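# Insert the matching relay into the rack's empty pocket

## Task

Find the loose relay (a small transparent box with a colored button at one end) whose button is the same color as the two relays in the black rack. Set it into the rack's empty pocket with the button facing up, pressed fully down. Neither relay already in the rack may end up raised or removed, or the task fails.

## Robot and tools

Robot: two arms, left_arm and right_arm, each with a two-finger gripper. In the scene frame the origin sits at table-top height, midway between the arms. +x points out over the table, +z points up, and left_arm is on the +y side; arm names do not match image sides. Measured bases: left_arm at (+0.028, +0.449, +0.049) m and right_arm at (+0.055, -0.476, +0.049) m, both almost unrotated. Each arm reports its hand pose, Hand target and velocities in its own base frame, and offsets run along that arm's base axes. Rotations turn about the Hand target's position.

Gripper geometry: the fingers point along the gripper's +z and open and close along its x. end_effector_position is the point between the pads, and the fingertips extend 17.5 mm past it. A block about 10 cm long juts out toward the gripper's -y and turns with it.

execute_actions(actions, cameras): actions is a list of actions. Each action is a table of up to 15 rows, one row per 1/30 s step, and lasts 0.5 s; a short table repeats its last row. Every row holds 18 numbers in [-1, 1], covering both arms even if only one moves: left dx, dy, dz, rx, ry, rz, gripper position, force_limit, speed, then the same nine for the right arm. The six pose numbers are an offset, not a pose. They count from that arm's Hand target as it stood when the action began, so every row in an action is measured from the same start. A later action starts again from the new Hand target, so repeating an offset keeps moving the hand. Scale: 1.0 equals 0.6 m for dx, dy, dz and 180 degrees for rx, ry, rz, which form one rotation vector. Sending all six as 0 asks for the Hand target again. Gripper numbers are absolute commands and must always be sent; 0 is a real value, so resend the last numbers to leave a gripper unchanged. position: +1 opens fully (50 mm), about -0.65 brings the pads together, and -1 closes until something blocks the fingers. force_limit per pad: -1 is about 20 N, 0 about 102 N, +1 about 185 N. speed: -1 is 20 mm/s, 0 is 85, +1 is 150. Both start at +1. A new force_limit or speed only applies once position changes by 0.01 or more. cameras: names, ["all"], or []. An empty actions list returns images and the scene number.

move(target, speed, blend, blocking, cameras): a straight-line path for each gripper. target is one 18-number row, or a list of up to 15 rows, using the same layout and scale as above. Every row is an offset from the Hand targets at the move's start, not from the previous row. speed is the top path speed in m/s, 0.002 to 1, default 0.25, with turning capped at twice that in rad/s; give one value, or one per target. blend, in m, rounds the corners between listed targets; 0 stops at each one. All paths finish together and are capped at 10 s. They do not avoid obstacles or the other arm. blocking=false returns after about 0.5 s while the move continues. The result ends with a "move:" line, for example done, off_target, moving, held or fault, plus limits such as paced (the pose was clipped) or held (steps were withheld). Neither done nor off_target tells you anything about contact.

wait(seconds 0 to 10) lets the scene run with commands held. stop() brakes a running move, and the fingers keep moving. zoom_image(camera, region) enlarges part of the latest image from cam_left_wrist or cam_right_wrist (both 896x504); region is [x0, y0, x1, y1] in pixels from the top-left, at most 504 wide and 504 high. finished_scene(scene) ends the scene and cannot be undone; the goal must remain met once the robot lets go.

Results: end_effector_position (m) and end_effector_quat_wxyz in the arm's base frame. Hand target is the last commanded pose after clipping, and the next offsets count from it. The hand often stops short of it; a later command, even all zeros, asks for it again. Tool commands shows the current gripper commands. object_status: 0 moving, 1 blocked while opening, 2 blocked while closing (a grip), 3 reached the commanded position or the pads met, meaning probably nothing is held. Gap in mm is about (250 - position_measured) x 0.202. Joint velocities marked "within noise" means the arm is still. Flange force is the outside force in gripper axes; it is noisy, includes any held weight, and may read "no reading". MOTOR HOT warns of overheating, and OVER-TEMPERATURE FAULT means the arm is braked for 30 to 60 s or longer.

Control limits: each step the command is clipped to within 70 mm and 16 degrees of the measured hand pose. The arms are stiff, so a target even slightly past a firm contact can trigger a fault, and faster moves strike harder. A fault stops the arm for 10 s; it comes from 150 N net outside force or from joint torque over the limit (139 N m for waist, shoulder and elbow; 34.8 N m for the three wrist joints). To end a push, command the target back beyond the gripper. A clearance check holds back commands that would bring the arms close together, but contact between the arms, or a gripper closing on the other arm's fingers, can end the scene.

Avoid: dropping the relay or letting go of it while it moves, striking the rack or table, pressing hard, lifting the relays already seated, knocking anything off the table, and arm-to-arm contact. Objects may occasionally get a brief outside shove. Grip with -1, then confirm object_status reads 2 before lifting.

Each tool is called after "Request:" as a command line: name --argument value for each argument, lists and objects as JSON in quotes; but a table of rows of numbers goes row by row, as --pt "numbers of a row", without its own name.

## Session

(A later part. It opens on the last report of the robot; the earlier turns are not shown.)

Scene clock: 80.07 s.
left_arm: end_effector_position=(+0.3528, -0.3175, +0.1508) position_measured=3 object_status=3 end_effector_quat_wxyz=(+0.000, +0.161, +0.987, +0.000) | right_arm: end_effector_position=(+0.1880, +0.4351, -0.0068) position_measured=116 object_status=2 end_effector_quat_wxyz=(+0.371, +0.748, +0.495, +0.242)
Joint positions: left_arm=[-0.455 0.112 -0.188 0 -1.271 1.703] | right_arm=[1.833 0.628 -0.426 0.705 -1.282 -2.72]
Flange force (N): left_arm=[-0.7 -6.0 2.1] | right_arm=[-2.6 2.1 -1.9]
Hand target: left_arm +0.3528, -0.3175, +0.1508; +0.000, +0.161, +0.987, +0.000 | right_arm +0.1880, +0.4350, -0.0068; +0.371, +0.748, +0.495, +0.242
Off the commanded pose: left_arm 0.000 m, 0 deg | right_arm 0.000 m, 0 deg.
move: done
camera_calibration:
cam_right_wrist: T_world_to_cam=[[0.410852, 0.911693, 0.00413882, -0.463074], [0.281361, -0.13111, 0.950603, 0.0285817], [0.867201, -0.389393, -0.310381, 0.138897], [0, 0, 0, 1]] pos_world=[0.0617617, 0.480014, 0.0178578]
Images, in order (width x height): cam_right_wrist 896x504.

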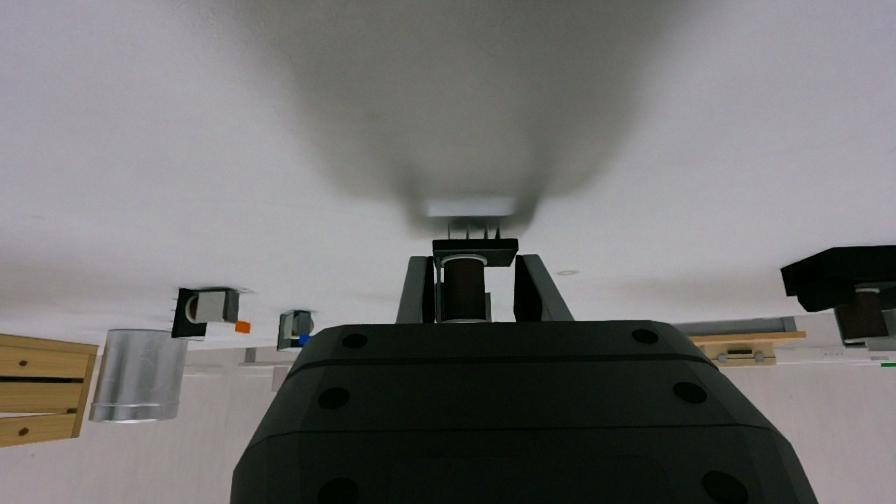

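Request:
move --target '[0,0,0,0,0,0,1,1,1,0,0,-0.005,0,0,0,-1,-0.8,-1]' --speed 0.012 --cameras '["cam_right_wrist"]'

Request:
zoom_image --camera "cam_right_wrist" --region '[400, 170, 560, 260]'

Scene clock: 82.13 s.
left_arm: end_effector_position=(+0.3528, -0.3175, +0.1508) position_measured=3 object_status=3 end_effector_quat_wxyz=(+0.000, +0.161, +0.987, +0.000) | right_arm: end_effector_position=(+0.1880, +0.4351, -0.0096) position_measured=116 object_status=2 end_effector_quat_wxyz=(+0.371, +0.748, +0.495, +0.242)
Joint positions: left_arm=[-0.455 0.112 -0.188 0 -1.271 1.703] | right_arm=[1.833 0.634 -0.426 0.707 -1.278 -2.724]
Flange force (N): left_arm=[-0.5 -6.0 1.9] | right_arm=[-14.6 30.9 -39.3]
Hand target: left_arm +0.3528, -0.3175, +0.1508; +0.000, +0.161, +0.987, +0.000 | right_arm +0.1880, +0.4350, -0.0098; +0.371, +0.748, +0.495, +0.242
Off the commanded pose: left_arm 0.000 m, 0 deg | right_arm 0.000 m, 0 deg.
move: done
camera_calibration:
cam_right_wrist: T_world_to_cam=[[0.410758, 0.911734, 0.00425476, -0.463169], [0.281234, -0.131139, 0.950637, 0.0313731], [0.867286, -0.389285, -0.310277, 0.137977], [0, 0, 0, 1]] pos_world=[0.0617613, 0.480114, 0.0149575]
Images, in order (width x height): cam_right_wrist 896x504.

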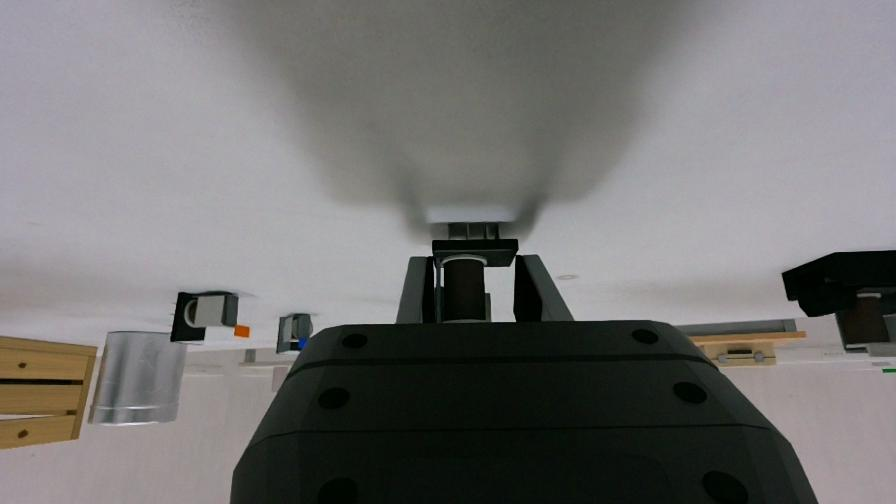

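Scaled by 3.150 from the camera's 896x504 image, which has a finer 1280x720 frame.

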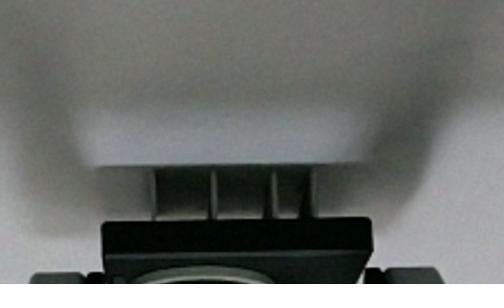

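Request:
move --pt "0 0 0 0 0 0 1 1 1 0 0 0 0 0 0 0.5 -0.8 -1" --pt "0 0 0 0 0 0 1 1 1 -0.107 0.046 0.09 0 0 0 0.5 -0.8 -1" --pt "0 0 0 0 0 0 1 1 1 -0.16 -0.0 0.3 0 0 0 0.5 -0.8 -1" --pt "0 0 0 0 0 0 1 1 1 0.05 -0.5 0.35 0 0 0 0.5 -0.8 -1" --speed '[0.05,0.05,0.2,0.25]' --cameras '["cam_left_wrist"]'

Scene clock: 88.60 s.
left_arm: end_effector_position=(+0.3528, -0.3175, +0.1508) position_measured=3 object_status=3 end_effector_quat_wxyz=(+0.000, +0.161, +0.987, +0.000) | right_arm: end_effector_position=(+0.1952, +0.1951, +0.1904) position_measured=78 object_status=3 end_effector_quat_wxyz=(+0.374, +0.748, +0.493, +0.240)
Joint positions: left_arm=[-0.455 0.112 -0.188 0 -1.271 1.703] | right_arm=[2.073 -0.272 -0.894 0.51 -1.733 -2.607]
Flange force (N): left_arm=[-0.5 -5.9 1.9] | right_arm=[-6.4 2.8 -0.1]
Hand target: left_arm +0.3528, -0.3175, +0.1508; +0.000, +0.161, +0.987, +0.000 | right_arm +0.1951, +0.1951, +0.1904; +0.374, +0.748, +0.493, +0.240 (not the last commanded pose)
Off the commanded pose: left_arm 0.000 m, 0 deg | right_arm 0.065 m, 0 deg.
move: held (right_arm; a check stopped the path); path passed 3 of 4 targets; limits=held
pose unreachable (right arm): on one or more control steps of this call, first in action 0 (counted from 0), this arm could not follow its commanded pose, so it was not sent that pose on those steps. It may still have moved: this result reports where it is.
cause: moving toward the commanded pose would bring two parts of the arm too close to each other (its gripper and another part of the arm, with joints 3 (elbow) to 6 (wrist roll) between them, 36 mm apart when it was first held).
camera_calibration:
cam_left_wrist: T_world_to_cam=[[-0.945117, 0.326726, -0.00221342, 0.448115], [0.304191, 0.882362, 0.359034, 0.13135], [0.119259, 0.338656, -0.933322, 0.340123], [0, 0, 0, 1]] pos_world=[0.343002, -0.377494, 0.271277]
Images, in order (width x height): cam_left_wrist 896x504.

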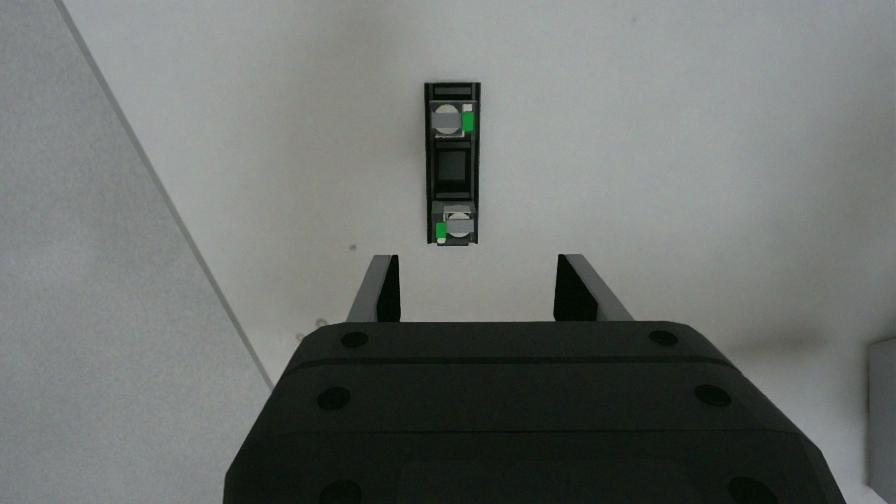

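Request:
move --target '[-0.203,-0.29,-0.0333,0,0,-0.525,1,1,1,0.22,-0.15,0.1,0,0,0,0.5,-0.8,-1]' --speed 0.4 --cameras '["cam_left_wrist"]'

Scene clock: 92.50 s.
left_arm: end_effector_position=(+0.2310, -0.4914, +0.1308) position_measured=3 object_status=3 end_effector_quat_wxyz=(+0.000, +0.834, +0.552, +0.000) | right_arm: end_effector_position=(+0.3271, +0.1051, +0.2504) position_measured=78 object_status=3 end_effector_quat_wxyz=(+0.374, +0.748, +0.493, +0.240)
Joint positions: left_arm=[-0.89 0.292 -0.02 -0.001 -1.258 0.488] | right_arm=[1.515 -0.565 -0.992 0.839 -1.576 -2.112]
Flange force (N): left_arm=[-5.0 -1.5 1.5] | right_arm=[-5.0 -2.6 -3.4]
Hand target: left_arm +0.2310, -0.4915, +0.1308; +0.000, +0.834, +0.552, +0.000 | right_arm +0.3271, +0.1051, +0.2504; +0.374, +0.748, +0.493, +0.240
Off the commanded pose: left_arm 0.000 m, 0 deg | right_arm 0.000 m, 0 deg.
move: done
camera_calibration:
cam_left_wrist: T_world_to_cam=[[0.399812, 0.916594, -0.00225341, 0.369031], [0.855784, -0.372405, 0.359093, -0.414964], [0.328304, -0.145498, -0.933299, 0.108684], [0, 0, 0, 1]] pos_world=[0.171895, -0.476973, 0.251277]
Images, in order (width x height): cam_left_wrist 896x504.

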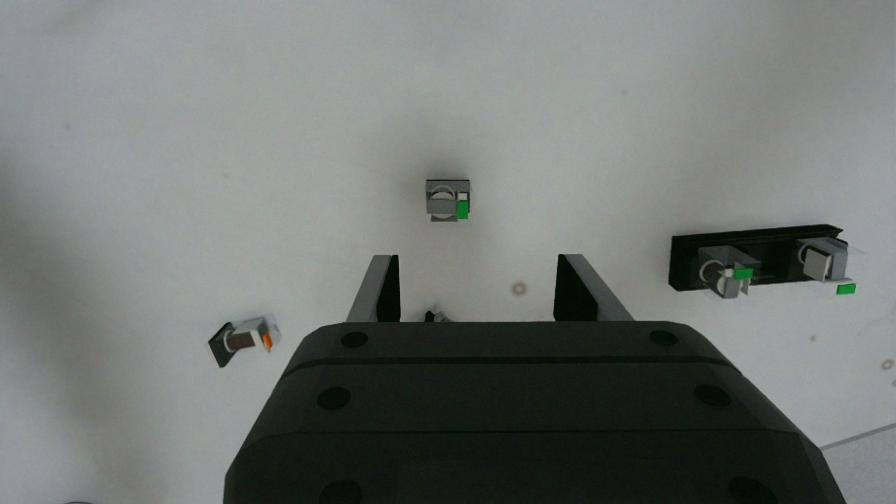

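Request:
move --target '[0.0158,-0.024,-0.1347,0,0,0,1,1,1,0,0,0,0,0,0,0.5,-0.8,-1]' --cameras '["cam_left_wrist"]'

Scene clock: 96.07 s.
left_arm: end_effector_position=(+0.2405, -0.5058, +0.0500) position_measured=3 object_status=3 end_effector_quat_wxyz=(+0.000, +0.834, +0.552, +0.000) | right_arm: end_effector_position=(+0.3271, +0.1051, +0.2504) position_measured=78 object_status=3 end_effector_quat_wxyz=(+0.374, +0.748, +0.493, +0.240)
Joint positions: left_arm=[-0.893 0.408 -0.068 -0.001 -1.095 0.492] | right_arm=[1.515 -0.565 -0.992 0.839 -1.576 -2.112]
Flange force (N): left_arm=[-4.9 -1.2 2.0] | right_arm=[-5.6 -1.7 -2.3]
Hand target: left_arm +0.2405, -0.5059, +0.0500; +0.000, +0.834, +0.552, +0.000 | right_arm +0.3271, +0.1051, +0.2504; +0.374, +0.748, +0.493, +0.240
Off the commanded pose: left_arm 0.000 m, 0 deg | right_arm 0.000 m, 0 deg.
move: done
camera_calibration:
cam_left_wrist: T_world_to_cam=[[0.399892, 0.91656, -0.00222202, 0.378213], [0.855748, -0.372489, 0.359093, -0.399477], [0.328302, -0.1455, -0.933299, 0.0280592], [0, 0, 0, 1]] pos_world=[0.181395, -0.491373, 0.170477]
Images, in order (width x height): cam_left_wrist 896x504.

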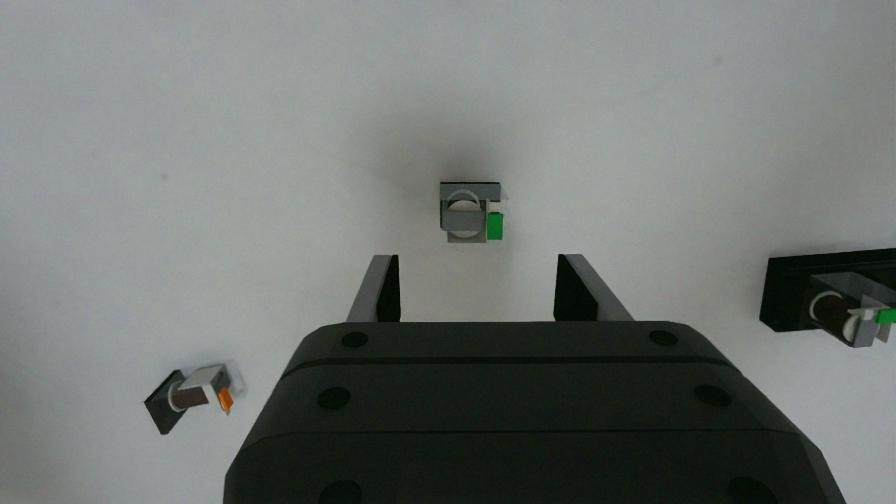

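Request:
move --pt "-0.0028 0.004 0 0 0 0 1 1 1 0 0 0 0 0 0 0.5 -0.8 -1" --pt "-0.0028 0.004 -0.0895 0 0 0 1 1 1 0 0 0 0 0 0 0.5 -0.8 -1" --pt "-0.0028 0.004 -0.0895 0 0 0 -1 -0.9 -1 0 0 0 0 0 0 0.5 -0.8 -1" --pt "-0.0028 0.004 0.0833 0 0 0 -1 -0.9 -1 0 0 0 0 0 0 0.5 -0.8 -1" --speed '[0.1,0.08,0.05,0.12]' --cameras '["cam_left_wrist"]'

Scene clock: 102.60 s.
left_arm: end_effector_position=(+0.2388, -0.5035, +0.1000) position_measured=116 object_status=2 end_effector_quat_wxyz=(+0.000, +0.834, +0.552, +0.000) | right_arm: end_effector_position=(+0.3271, +0.1051, +0.2504) position_measured=78 object_status=3 end_effector_quat_wxyz=(+0.374, +0.748, +0.493, +0.240)
Joint positions: left_arm=[-0.893 0.351 -0.019 0 -1.201 0.491] | right_arm=[1.515 -0.565 -0.992 0.839 -1.576 -2.112]
Flange force (N): left_arm=[-4.1 -2.1 2.0] | right_arm=[-6.2 -2.2 -3.3]
Hand target: left_arm +0.2388, -0.5035, +0.1000; +0.000, +0.834, +0.552, +0.000 | right_arm +0.3271, +0.1051, +0.2504; +0.374, +0.748, +0.493, +0.240
Off the commanded pose: left_arm 0.000 m, 0 deg | right_arm 0.000 m, 0 deg.
move: done
camera_calibration:
cam_left_wrist: T_world_to_cam=[[0.399831, 0.916586, -0.00242801, 0.376873], [0.855846, -0.372384, 0.358968, -0.415022], [0.32812, -0.145604, -0.933347, 0.0756231], [0, 0, 0, 1]] pos_world=[0.179696, -0.488973, 0.220477]
Images, in order (width x height): cam_left_wrist 896x504.

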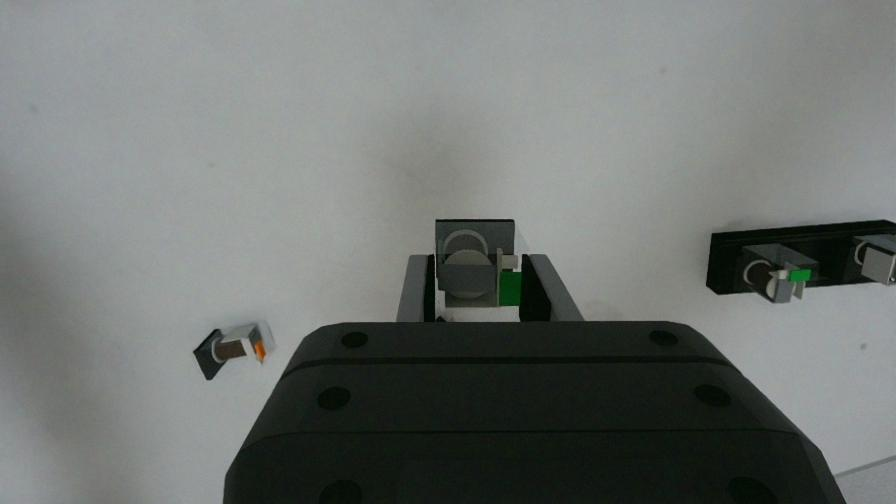

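Request:
move --target '[0.1987,0.3075,0,0,0,0.525,-1,-0.9,-1,0,0,0,0,0,0,0.5,-0.8,-1]' --speed 0.4 --cameras '["cam_left_wrist"]'

Request:
zoom_image --camera "cam_left_wrist" --region '[370, 60, 570, 330]'

Scene clock: 106.37 s.
left_arm: end_effector_position=(+0.3580, -0.3190, +0.0999) position_measured=116 object_status=2 end_effector_quat_wxyz=(+0.000, +0.161, +0.987, +0.000) | right_arm: end_effector_position=(+0.3271, +0.1051, +0.2504) position_measured=78 object_status=3 end_effector_quat_wxyz=(+0.374, +0.748, +0.493, +0.240)
Joint positions: left_arm=[-0.453 0.169 -0.25 0 -1.153 1.701] | right_arm=[1.515 -0.565 -0.992 0.839 -1.576 -2.112]
Flange force (N): left_arm=[-0.5 -5.6 2.7] | right_arm=[-6.2 -2.7 -3.0]
Hand target: left_arm +0.3580, -0.3190, +0.1000; +0.000, +0.161, +0.987, +0.000 | right_arm +0.3271, +0.1051, +0.2504; +0.374, +0.748, +0.493, +0.240
Off the commanded pose: left_arm 0.000 m, 0 deg | right_arm 0.000 m, 0 deg.
move: done
camera_calibration:
cam_left_wrist: T_world_to_cam=[[-0.945106, 0.326756, -0.00230225, 0.453434], [0.304186, 0.882352, 0.359063, 0.149359], [0.119358, 0.338652, -0.933311, 0.292467], [0, 0, 0, 1]] pos_world=[0.348202, -0.378994, 0.220377]
Images, in order (width x height): cam_left_wrist 896x504.

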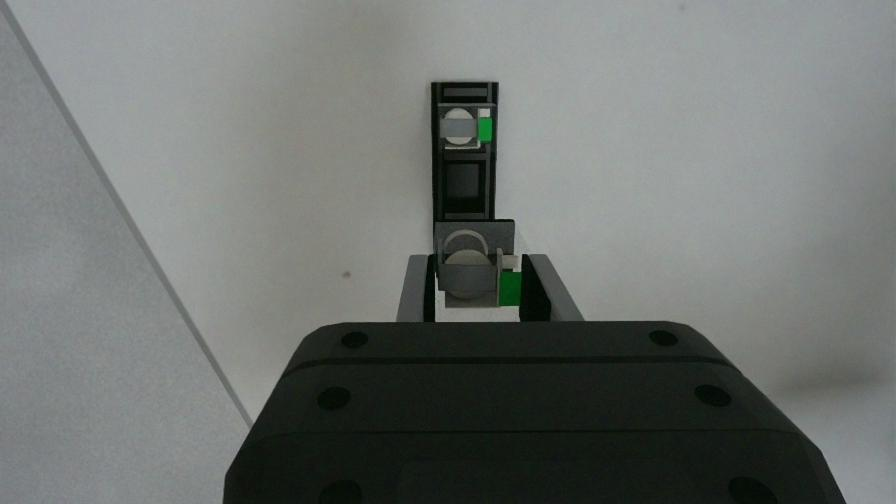

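Scaled by 1.867 from the camera's 896x504 image, which has a finer 1280x720 frame.

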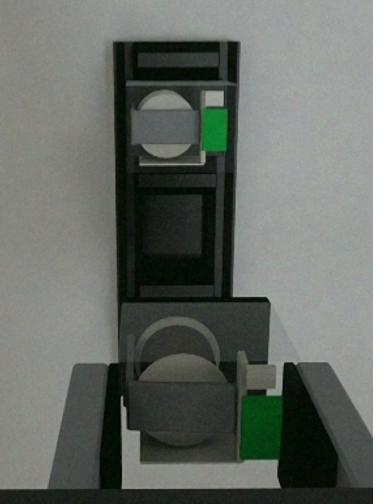

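Request:
move --target '[0,0,-0.115,0,0,0,-1,-0.9,-1,0,0,0,0,0,0,0.5,-0.8,-1]' --speed 0.1 --cameras '["cam_left_wrist"]'

Request:
zoom_image --camera "cam_left_wrist" --region '[370, 120, 570, 330]'

Scene clock: 109.20 s.
left_arm: end_effector_position=(+0.3580, -0.3189, +0.0310) position_measured=116 object_status=2 end_effector_quat_wxyz=(+0.000, +0.161, +0.987, +0.000) | right_arm: end_effector_position=(+0.3271, +0.1051, +0.2504) position_measured=78 object_status=3 end_effector_quat_wxyz=(+0.374, +0.748, +0.493, +0.240)
Joint positions: left_arm=[-0.453 0.253 -0.329 0 -0.989 1.701] | right_arm=[1.515 -0.565 -0.992 0.839 -1.576 -2.112]
Flange force (N): left_arm=[-0.5 -5.9 2.6] | right_arm=[-6.7 -3.2 -3.8]
Hand target: left_arm +0.3580, -0.3190, +0.0310; +0.000, +0.161, +0.987, +0.000 | right_arm +0.3271, +0.1051, +0.2504; +0.374, +0.748, +0.493, +0.240
Off the commanded pose: left_arm 0.000 m, 0 deg | right_arm 0.000 m, 0 deg.
move: done
camera_calibration:
cam_left_wrist: T_world_to_cam=[[-0.9451, 0.326775, -0.00226076, 0.453274], [0.304206, 0.882311, 0.359146, 0.174099], [0.119354, 0.338741, -0.933279, 0.228098], [0, 0, 0, 1]] pos_world=[0.348202, -0.378994, 0.151377]
Images, in order (width x height): cam_left_wrist 896x504.

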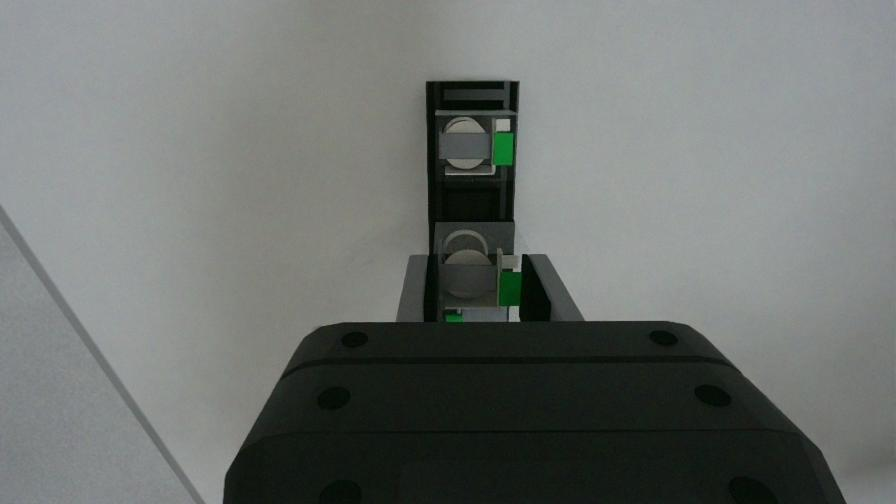

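Scaled by 2.400 from the camera's 896x504 image, which has a finer 1280x720 frame.

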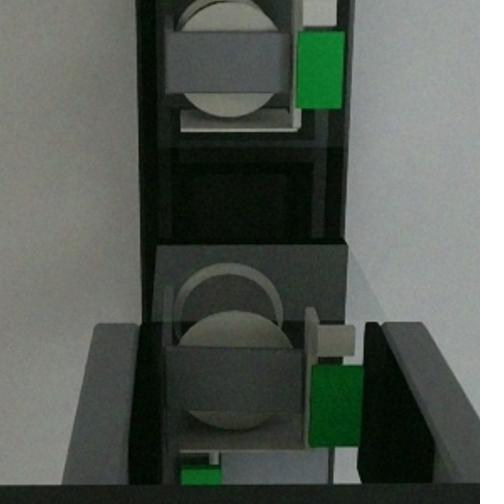

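Request:
move --target '[0,0,-0.022,0,0,0,-1,-0.9,-1,0,0,0,0,0,0,0.5,-0.8,-1]' --speed 0.04 --cameras '["cam_left_wrist"]'

Request:
zoom_image --camera "cam_left_wrist" --region '[390, 120, 560, 330]'

Scene clock: 112.93 s.
left_arm: end_effector_position=(+0.3580, -0.3190, +0.0178) position_measured=116 object_status=2 end_effector_quat_wxyz=(+0.000, +0.161, +0.987, +0.000) | right_arm: end_effector_position=(+0.3271, +0.1051, +0.2504) position_measured=78 object_status=3 end_effector_quat_wxyz=(+0.374, +0.748, +0.493, +0.240)
Joint positions: left_arm=[-0.453 0.272 -0.341 0 -0.958 1.701] | right_arm=[1.515 -0.565 -0.992 0.839 -1.576 -2.112]
Flange force (N): left_arm=[-0.4 -5.5 2.7] | right_arm=[-5.9 -2.6 -3.4]
Hand target: left_arm +0.3580, -0.3190, +0.0178; +0.000, +0.161, +0.987, +0.000 | right_arm +0.3271, +0.1051, +0.2504; +0.374, +0.748, +0.493, +0.240
Off the commanded pose: left_arm 0.000 m, 0 deg | right_arm 0.000 m, 0 deg.
move: done
camera_calibration:
cam_left_wrist: T_world_to_cam=[[-0.945117, 0.326726, -0.00221342, 0.453225], [0.304191, 0.882362, 0.359034, 0.178844], [0.119259, 0.338656, -0.933322, 0.215879], [0, 0, 0, 1]] pos_world=[0.348202, -0.378994, 0.138277]
Images, in order (width x height): cam_left_wrist 896x504.

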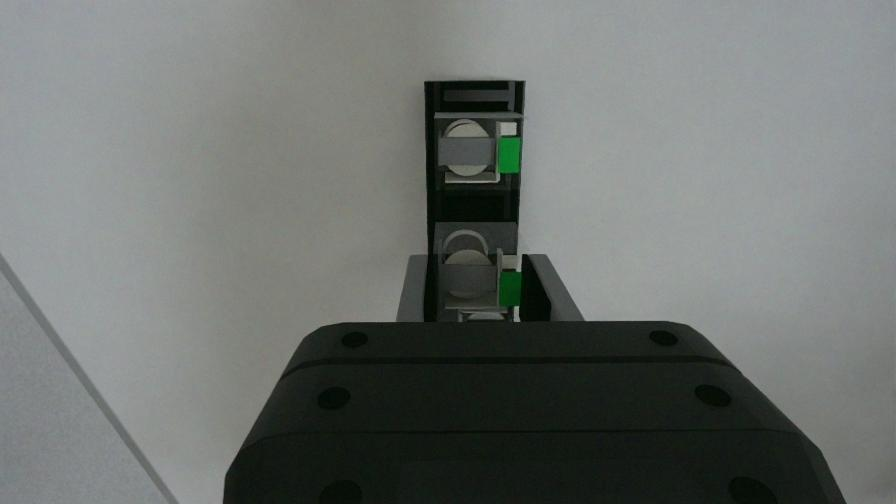

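Scaled by 2.400 from the camera's 896x504 image, which has a finer 1280x720 frame.

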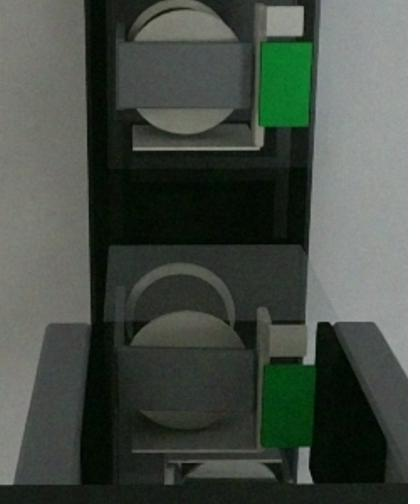

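Request:
move --pt "0.0005 0.0014 0 0 0 0 -1 -0.9 -1 0 0 0 0 0 0 0.5 -0.8 -1" --pt "0.0005 0.0014 -0.0145 0 0 0 -1 -0.9 -1 0 0 0 0 0 0 0.5 -0.8 -1" --speed 0.03 --cameras '["cam_left_wrist"]'

Request:
zoom_image --camera "cam_left_wrist" --region '[390, 120, 560, 330]'

Scene clock: 115.07 s.
left_arm: end_effector_position=(+0.3583, -0.3181, +0.0091) position_measured=116 object_status=2 end_effector_quat_wxyz=(+0.000, +0.161, +0.987, +0.000) | right_arm: end_effector_position=(+0.3271, +0.1051, +0.2504) position_measured=78 object_status=3 end_effector_quat_wxyz=(+0.374, +0.748, +0.493, +0.240)
Joint positions: left_arm=[-0.451 0.285 -0.35 0 -0.937 1.699] | right_arm=[1.515 -0.565 -0.992 0.839 -1.576 -2.112]
Flange force (N): left_arm=[0.0 -6.7 2.0] | right_arm=[-6.0 -2.6 -2.8]
Hand target: left_arm +0.3583, -0.3181, +0.0091; +0.000, +0.161, +0.987, +0.000 | right_arm +0.3271, +0.1051, +0.2504; +0.374, +0.748, +0.493, +0.240
Off the commanded pose: left_arm 0.000 m, 0 deg | right_arm 0.000 m, 0 deg.
move: done
camera_calibration:
cam_left_wrist: T_world_to_cam=[[-0.945117, 0.326726, -0.00221342, 0.453228], [0.304191, 0.882362, 0.359034, 0.18117], [0.119259, 0.338656, -0.933322, 0.207453], [0, 0, 0, 1]] pos_world=[0.348502, -0.378194, 0.129577]
Images, in order (width x height): cam_left_wrist 896x504.

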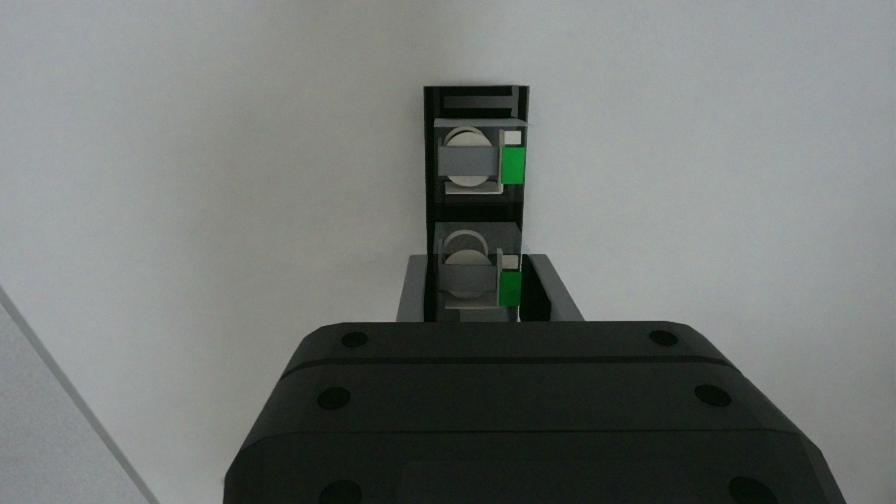

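Scaled by 2.400 from the camera's 896x504 image, which has a finer 1280x720 frame.

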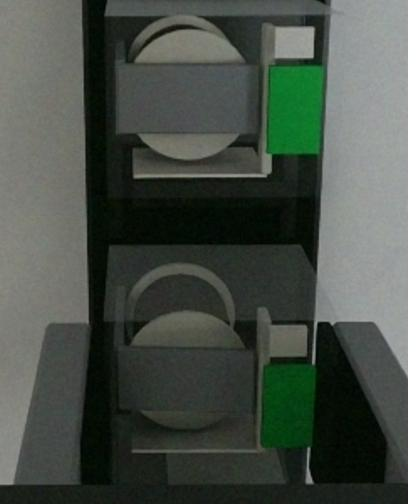

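Request:
move --pt "0 0 0.015 0 0 0 -1 -0.9 -1 0 0 0 0 0 0 0.5 -0.8 -1" --pt "0.0008 0.0026 0.015 0 0 0 -1 -0.9 -1 0 0 0 0 0 0 0.5 -0.8 -1" --speed 0.04 --cameras '["cam_left_wrist"]'

Request:
zoom_image --camera "cam_left_wrist" --region '[390, 120, 560, 330]'

Scene clock: 117.87 s.
left_arm: end_effector_position=(+0.3587, -0.3165, +0.0181) position_measured=116 object_status=2 end_effector_quat_wxyz=(+0.000, +0.161, +0.987, +0.000) | right_arm: end_effector_position=(+0.3271, +0.1051, +0.2504) position_measured=78 object_status=3 end_effector_quat_wxyz=(+0.374, +0.748, +0.493, +0.240)
Joint positions: left_arm=[-0.448 0.269 -0.344 0 -0.958 1.696] | right_arm=[1.515 -0.565 -0.992 0.839 -1.576 -2.112]
Flange force (N): left_arm=[0.2 -4.6 3.6] | right_arm=[-5.6 -2.8 -3.3]
Hand target: left_arm +0.3588, -0.3166, +0.0181; +0.000, +0.161, +0.987, +0.000 | right_arm +0.3271, +0.1051, +0.2504; +0.374, +0.748, +0.493, +0.240
Off the commanded pose: left_arm 0.000 m, 0 deg | right_arm 0.000 m, 0 deg.
move: done
camera_calibration:
cam_left_wrist: T_world_to_cam=[[-0.945103, 0.326767, -0.00196177, 0.45308], [0.304311, 0.88231, 0.359059, 0.17634], [0.11906, 0.338751, -0.933313, 0.215367], [0, 0, 0, 1]] pos_world=[0.348903, -0.376594, 0.138577]
Images, in order (width x height): cam_left_wrist 896x504.

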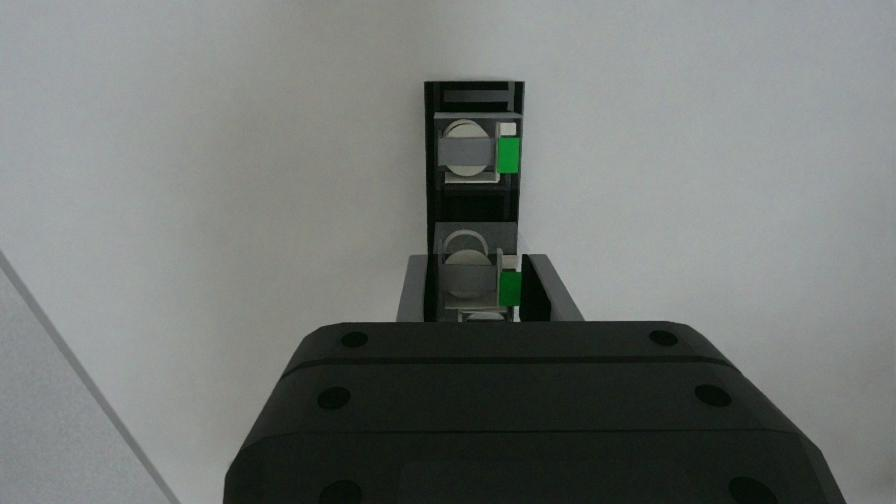

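Scaled by 2.400 from the camera's 896x504 image, which has a finer 1280x720 frame.

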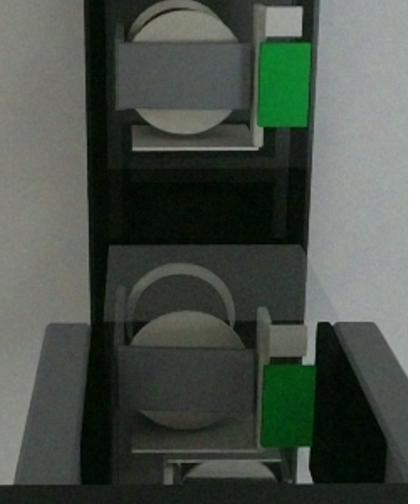

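Request:
move --pt "0.0006 0.0017 0 0 0 0 -1 -0.9 -1 0 0 0 0 0 0 0.5 -0.8 -1" --pt "0.0006 0.0017 -0.015 0 0 0 -1 -0.9 -1 0 0 0 0 0 0 0.5 -0.8 -1" --speed 0.03 --cameras '["cam_left_wrist"]'

Request:
zoom_image --camera "cam_left_wrist" --region '[390, 120, 560, 330]'

Scene clock: 122.00 s.
left_arm: end_effector_position=(+0.3592, -0.3155, +0.0091) position_measured=116 object_status=2 end_effector_quat_wxyz=(+0.000, +0.161, +0.987, +0.000) | right_arm: end_effector_position=(+0.3271, +0.1051, +0.2504) position_measured=78 object_status=3 end_effector_quat_wxyz=(+0.374, +0.748, +0.493, +0.240)
Joint positions: left_arm=[-0.446 0.282 -0.353 0 -0.936 1.693] | right_arm=[1.515 -0.565 -0.992 0.839 -1.576 -2.112]
Flange force (N): left_arm=[-0.2 -6.4 2.2] | right_arm=[-6.3 -2.8 -3.3]
Hand target: left_arm +0.3592, -0.3155, +0.0091; +0.000, +0.161, +0.987, +0.000 | right_arm +0.3271, +0.1051, +0.2504; +0.374, +0.748, +0.493, +0.240
Off the commanded pose: left_arm 0.000 m, 0 deg | right_arm 0.000 m, 0 deg.
move: done
camera_calibration:
cam_left_wrist: T_world_to_cam=[[-0.945117, 0.326726, -0.00221342, 0.453134], [0.304191, 0.882362, 0.359034, 0.178633], [0.119259, 0.338656, -0.933322, 0.206477], [0, 0, 0, 1]] pos_world=[0.349302, -0.375594, 0.129577]
Images, in order (width x height): cam_left_wrist 896x504.

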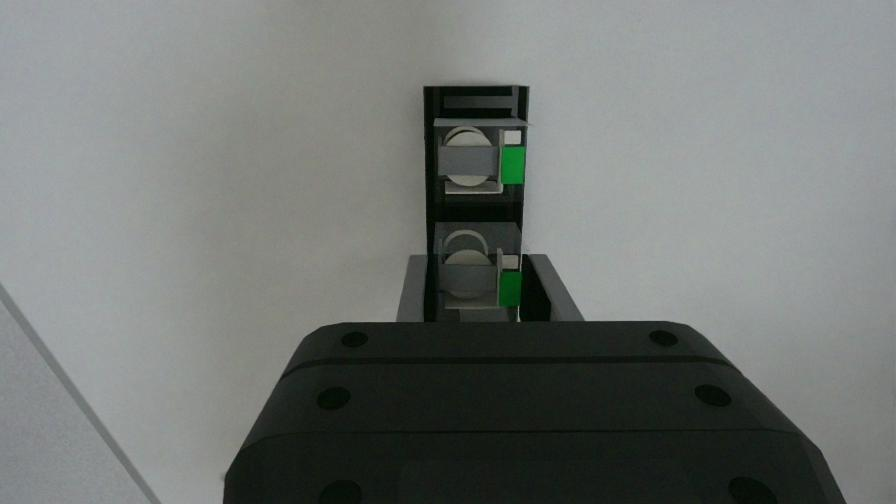

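Scaled by 2.400 from the camera's 896x504 image, which has a finer 1280x720 frame.

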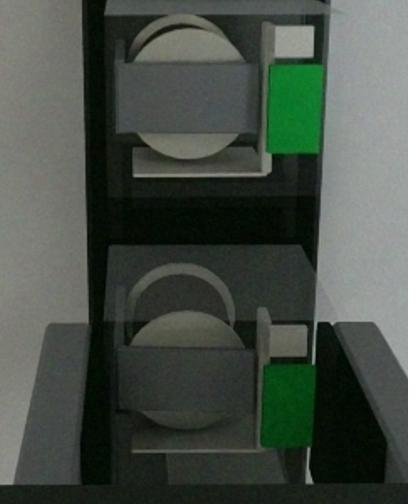

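Request:
move --pt "0 0 0.15 0 0 0 -1 -0.9 -1 0 0 0 0 0 0 0.5 -0.8 -1" --pt "0.0212 0.0632 0.0817 0 0 0 -1 -0.9 -1 0 0 0 0 0 0 0.5 -0.8 -1" --speed 0.12 --cameras '["cam_left_wrist"]'

Request:
zoom_image --camera "cam_left_wrist" --region '[370, 0, 570, 330]'

Scene clock: 127.67 s.
left_arm: end_effector_position=(+0.3719, -0.2776, +0.0581) position_measured=116 object_status=2 end_effector_quat_wxyz=(+0.000, +0.161, +0.987, +0.000) | right_arm: end_effector_position=(+0.3271, +0.1051, +0.2504) position_measured=78 object_status=3 end_effector_quat_wxyz=(+0.374, +0.748, +0.493, +0.240)
Joint positions: left_arm=[-0.358 0.181 -0.345 -0.001 -1.046 1.605] | right_arm=[1.515 -0.565 -0.992 0.839 -1.576 -2.112]
Flange force (N): left_arm=[-2.3 -6.1 2.9] | right_arm=[-5.8 -2.3 -2.8]
Hand target: left_arm +0.3719, -0.2776, +0.0581; +0.000, +0.161, +0.987, +0.000 | right_arm +0.3271, +0.1051, +0.2504; +0.374, +0.748, +0.493, +0.240
Off the commanded pose: left_arm 0.000 m, 0 deg | right_arm 0.000 m, 0 deg.
move: done
camera_calibration:
cam_left_wrist: T_world_to_cam=[[-0.9451, 0.326775, -0.00226076, 0.452976], [0.304206, 0.882311, 0.359146, 0.123662], [0.119354, 0.338741, -0.933279, 0.237835], [0, 0, 0, 1]] pos_world=[0.362102, -0.337694, 0.178577]
Images, in order (width x height): cam_left_wrist 896x504.

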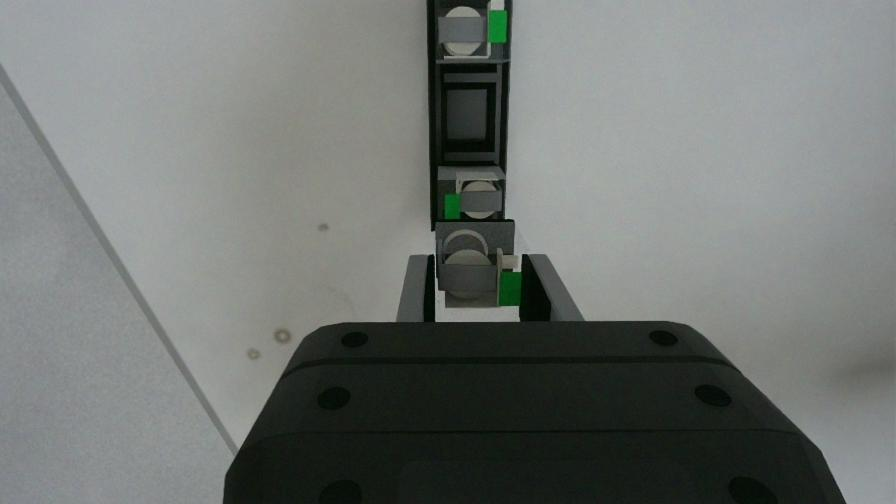

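Scaled by 1.527 from the camera's 896x504 image, which has a finer 1280x720 frame.

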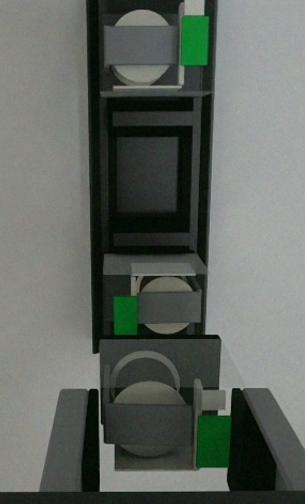

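Request:
move --pt "-0.0202 -0.0632 -0.003 0 0 0 -1 -0.9 -1 0 0 0 0 0 0 0.5 -0.8 -1" --pt "-0.0202 -0.0632 -0.0768 0 0 0 -1 -0.9 -1 0 0 0 0 0 0 0.5 -0.8 -1" --speed '[0.12,0.05]' --cameras '["cam_left_wrist"]'

Request:
zoom_image --camera "cam_left_wrist" --region '[390, 120, 560, 330]'

Scene clock: 133.70 s.
left_arm: end_effector_position=(+0.3598, -0.3155, +0.0120) position_measured=116 object_status=2 end_effector_quat_wxyz=(+0.000, +0.161, +0.987, +0.000) | right_arm: end_effector_position=(+0.3271, +0.1051, +0.2504) position_measured=78 object_status=3 end_effector_quat_wxyz=(+0.374, +0.748, +0.493, +0.240)
Joint positions: left_arm=[-0.445 0.279 -0.349 0 -0.943 1.693] | right_arm=[1.515 -0.565 -0.992 0.839 -1.576 -2.112]
Flange force (N): left_arm=[-1.1 -5.6 3.0] | right_arm=[-5.9 -2.5 -3.4]
Hand target: left_arm +0.3598, -0.3155, +0.0120; +0.000, +0.161, +0.987, +0.000 | right_arm +0.3271, +0.1051, +0.2504; +0.374, +0.748, +0.493, +0.240
Off the commanded pose: left_arm 0.000 m, 0 deg | right_arm 0.000 m, 0 deg.
move: done
camera_calibration:
cam_left_wrist: T_world_to_cam=[[-0.945106, 0.326756, -0.00230225, 0.453727], [0.304186, 0.882352, 0.359063, 0.177403], [0.119358, 0.338652, -0.933311, 0.209075], [0, 0, 0, 1]] pos_world=[0.349902, -0.375594, 0.132477]
Images, in order (width x height): cam_left_wrist 896x504.

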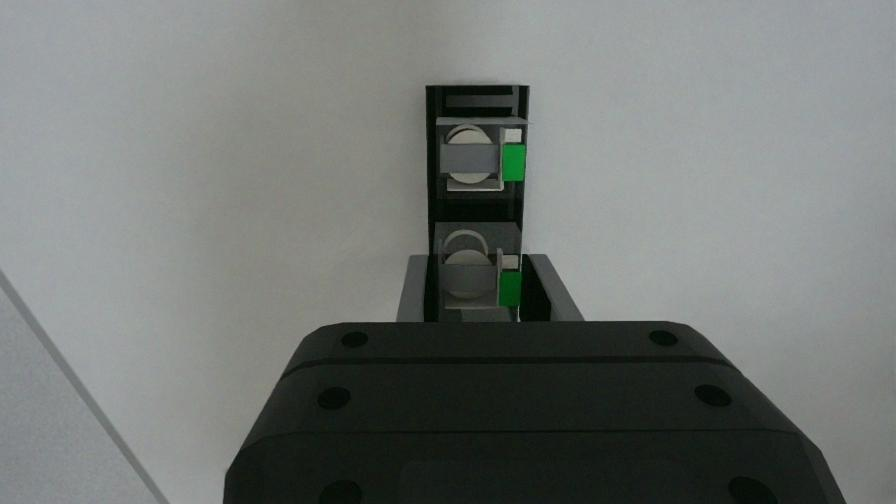

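Scaled by 2.400 from the camera's 896x504 image, which has a finer 1280x720 frame.

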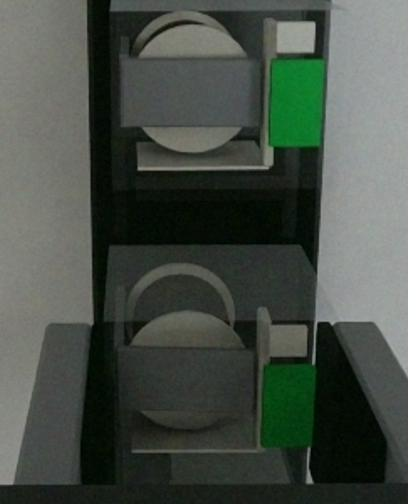

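Request:
move --target '[0,0,-0.0133,0,0,0,-1,-0.9,-1,0,0,0,0,0,0,0.5,-0.8,-1]' --speed 0.02 --cameras '["cam_left_wrist"]'

Request:
zoom_image --camera "cam_left_wrist" --region '[390, 70, 560, 330]'

Scene clock: 139.03 s.
left_arm: end_effector_position=(+0.3598, -0.3155, +0.0041) position_measured=116 object_status=2 end_effector_quat_wxyz=(+0.000, +0.161, +0.987, +0.000) | right_arm: end_effector_position=(+0.3271, +0.1051, +0.2504) position_measured=78 object_status=3 end_effector_quat_wxyz=(+0.374, +0.748, +0.493, +0.240)
Joint positions: left_arm=[-0.445 0.291 -0.356 0 -0.924 1.693] | right_arm=[1.515 -0.565 -0.992 0.839 -1.576 -2.112]
Flange force (N): left_arm=[-0.5 -5.9 2.4] | right_arm=[-6.7 -2.6 -3.7]
Hand target: left_arm +0.3598, -0.3155, +0.0041; +0.000, +0.161, +0.987, +0.000 | right_arm +0.3271, +0.1051, +0.2504; +0.374, +0.748, +0.493, +0.240
Off the commanded pose: left_arm 0.000 m, 0 deg | right_arm 0.000 m, 0 deg.
move: done
camera_calibration:
cam_left_wrist: T_world_to_cam=[[-0.945117, 0.326726, -0.00221342, 0.45369], [0.304191, 0.882362, 0.359034, 0.180281], [0.119259, 0.338656, -0.933322, 0.201645], [0, 0, 0, 1]] pos_world=[0.349902, -0.375594, 0.124477]
Images, in order (width x height): cam_left_wrist 896x504.

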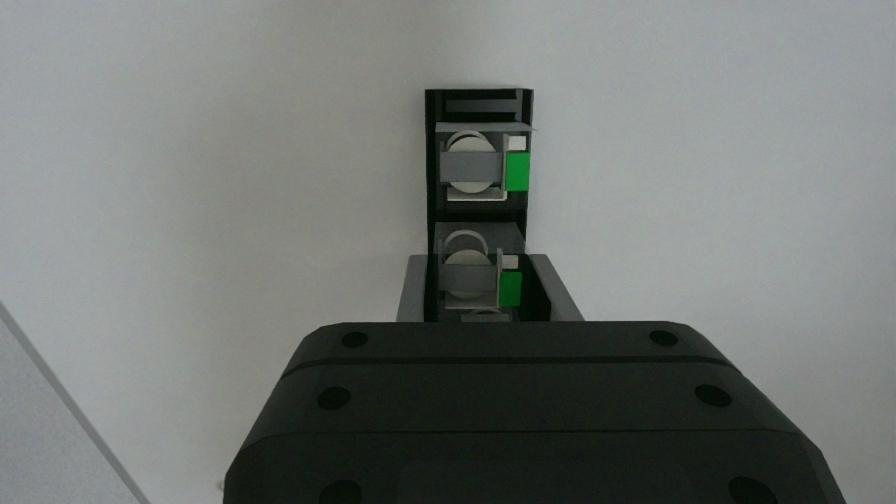

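Scaled by 1.938 from the camera's 896x504 image, which has a finer 1280x720 frame.

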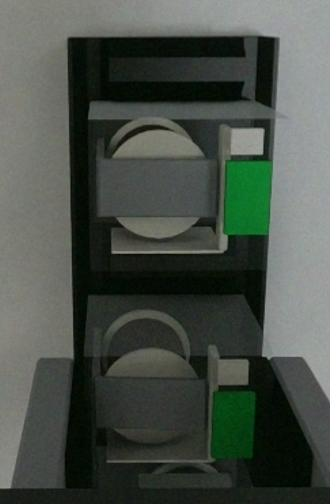

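Request:
move --pt "0 0 -0.0067 0 0 0 -1 -0.9 -1 0 0 0 0 0 0 0.5 -0.8 -1" --pt "0 0 -0.01 0 0 0 -1 -0.9 -1 0 0 0 0 0 0 0.5 -0.8 -1" --speed 0.02 --cameras '["cam_left_wrist"]'

Request:
zoom_image --camera "cam_left_wrist" --region '[390, 70, 560, 330]'

Scene clock: 142.30 s.
left_arm: end_effector_position=(+0.3598, -0.3155, -0.0019) position_measured=116 object_status=2 end_effector_quat_wxyz=(+0.000, +0.161, +0.987, +0.000) | right_arm: end_effector_position=(+0.3271, +0.1051, +0.2504) position_measured=78 object_status=3 end_effector_quat_wxyz=(+0.374, +0.748, +0.493, +0.240)
Joint positions: left_arm=[-0.445 0.3 -0.361 0 -0.91 1.693] | right_arm=[1.515 -0.565 -0.992 0.839 -1.576 -2.112]
Flange force (N): left_arm=[10.4 -1.9 -40.0] | right_arm=[-6.1 -2.8 -3.2]
Hand target: left_arm +0.3598, -0.3155, -0.0019; +0.000, +0.161, +0.987, +0.000 | right_arm +0.3271, +0.1051, +0.2504; +0.374, +0.748, +0.493, +0.240
Off the commanded pose: left_arm 0.000 m, 0 deg | right_arm 0.000 m, 0 deg.
move: done
camera_calibration:
cam_left_wrist: T_world_to_cam=[[-0.945106, 0.326756, -0.00230225, 0.453695], [0.304186, 0.882352, 0.359063, 0.18243], [0.119358, 0.338652, -0.933311, 0.196008], [0, 0, 0, 1]] pos_world=[0.349902, -0.375594, 0.118477]
Images, in order (width x height): cam_left_wrist 896x504.

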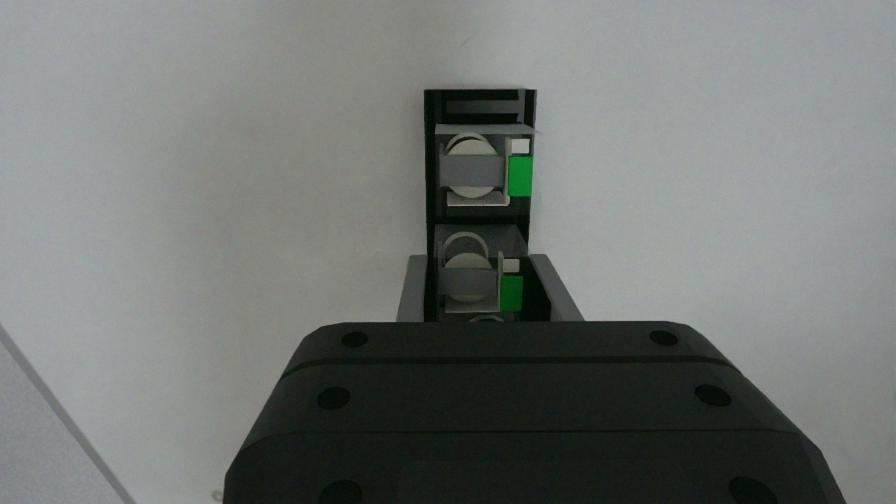

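Scaled by 1.938 from the camera's 896x504 image, which has a finer 1280x720 frame.

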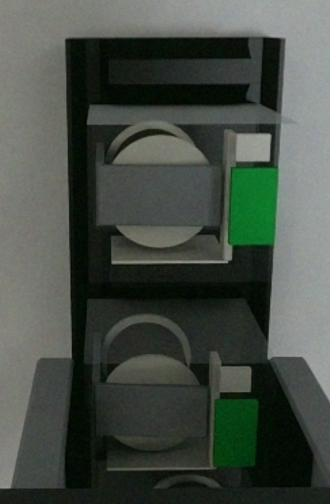

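Request:
move --pt "0 0 0.0025 0 0 0 -1 -0.9 -1 0 0 0 0 0 0 0.5 -0.8 -1" --pt "0 0 0.0025 0 0 0 0.6 -0.9 -0.9 0 0 0 0 0 0 0.5 -0.8 -1" --pt "0 0 0.2 0 0 0 0.6 -0.9 -0.9 0 0 0 0 0 0 0.5 -0.8 -1" --speed 0.08 --cameras '["cam_left_wrist"]'

Request:
zoom_image --camera "cam_left_wrist" --region '[370, 60, 570, 280]'

Scene clock: 146.87 s.
left_arm: end_effector_position=(+0.3597, -0.3156, +0.1180) position_measured=63 object_status=3 end_effector_quat_wxyz=(+0.000, +0.161, +0.987, +0.000) | right_arm: end_effector_position=(+0.3271, +0.1051, +0.2504) position_measured=78 object_status=3 end_effector_quat_wxyz=(+0.374, +0.748, +0.493, +0.240)
Joint positions: left_arm=[-0.445 0.149 -0.227 0 -1.195 1.693] | right_arm=[1.515 -0.565 -0.992 0.839 -1.576 -2.112]
Flange force (N): left_arm=[0.3 -5.5 2.2] | right_arm=[-6.6 -2.9 -3.4]
Hand target: left_arm +0.3598, -0.3155, +0.1181; +0.000, +0.161, +0.987, +0.000 | right_arm +0.3271, +0.1051, +0.2504; +0.374, +0.748, +0.493, +0.240
Off the commanded pose: left_arm 0.000 m, 0 deg | right_arm 0.000 m, 0 deg.
move: done
camera_calibration:
cam_left_wrist: T_world_to_cam=[[-0.945113, 0.326736, -0.00224397, 0.453952], [0.3042, 0.882392, 0.358951, 0.139379], [0.119262, 0.338567, -0.933354, 0.308017], [0, 0, 0, 1]] pos_world=[0.349902, -0.375594, 0.238477]
Images, in order (width x height): cam_left_wrist 896x504.

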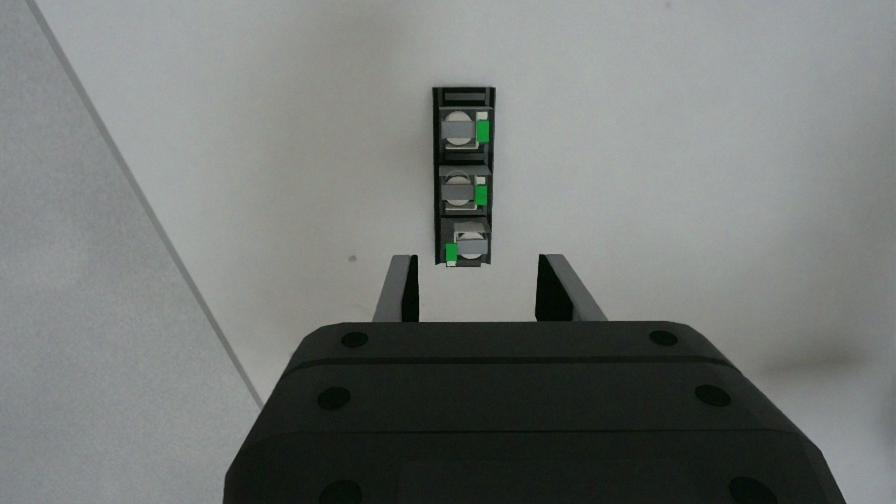

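Scaled by 2.291 from the camera's 896x504 image, which has a finer 1280x720 frame.

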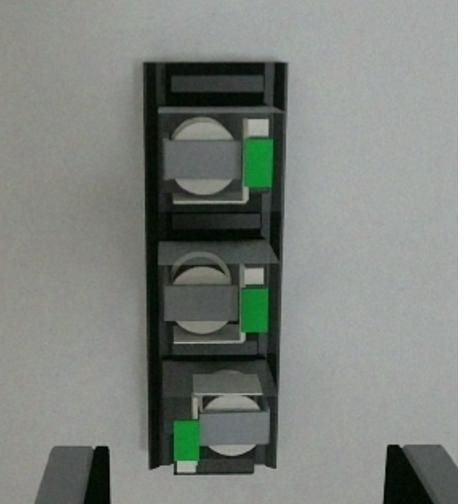

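Request:
finished_scene --scene 3

The scene is finished: the task was done.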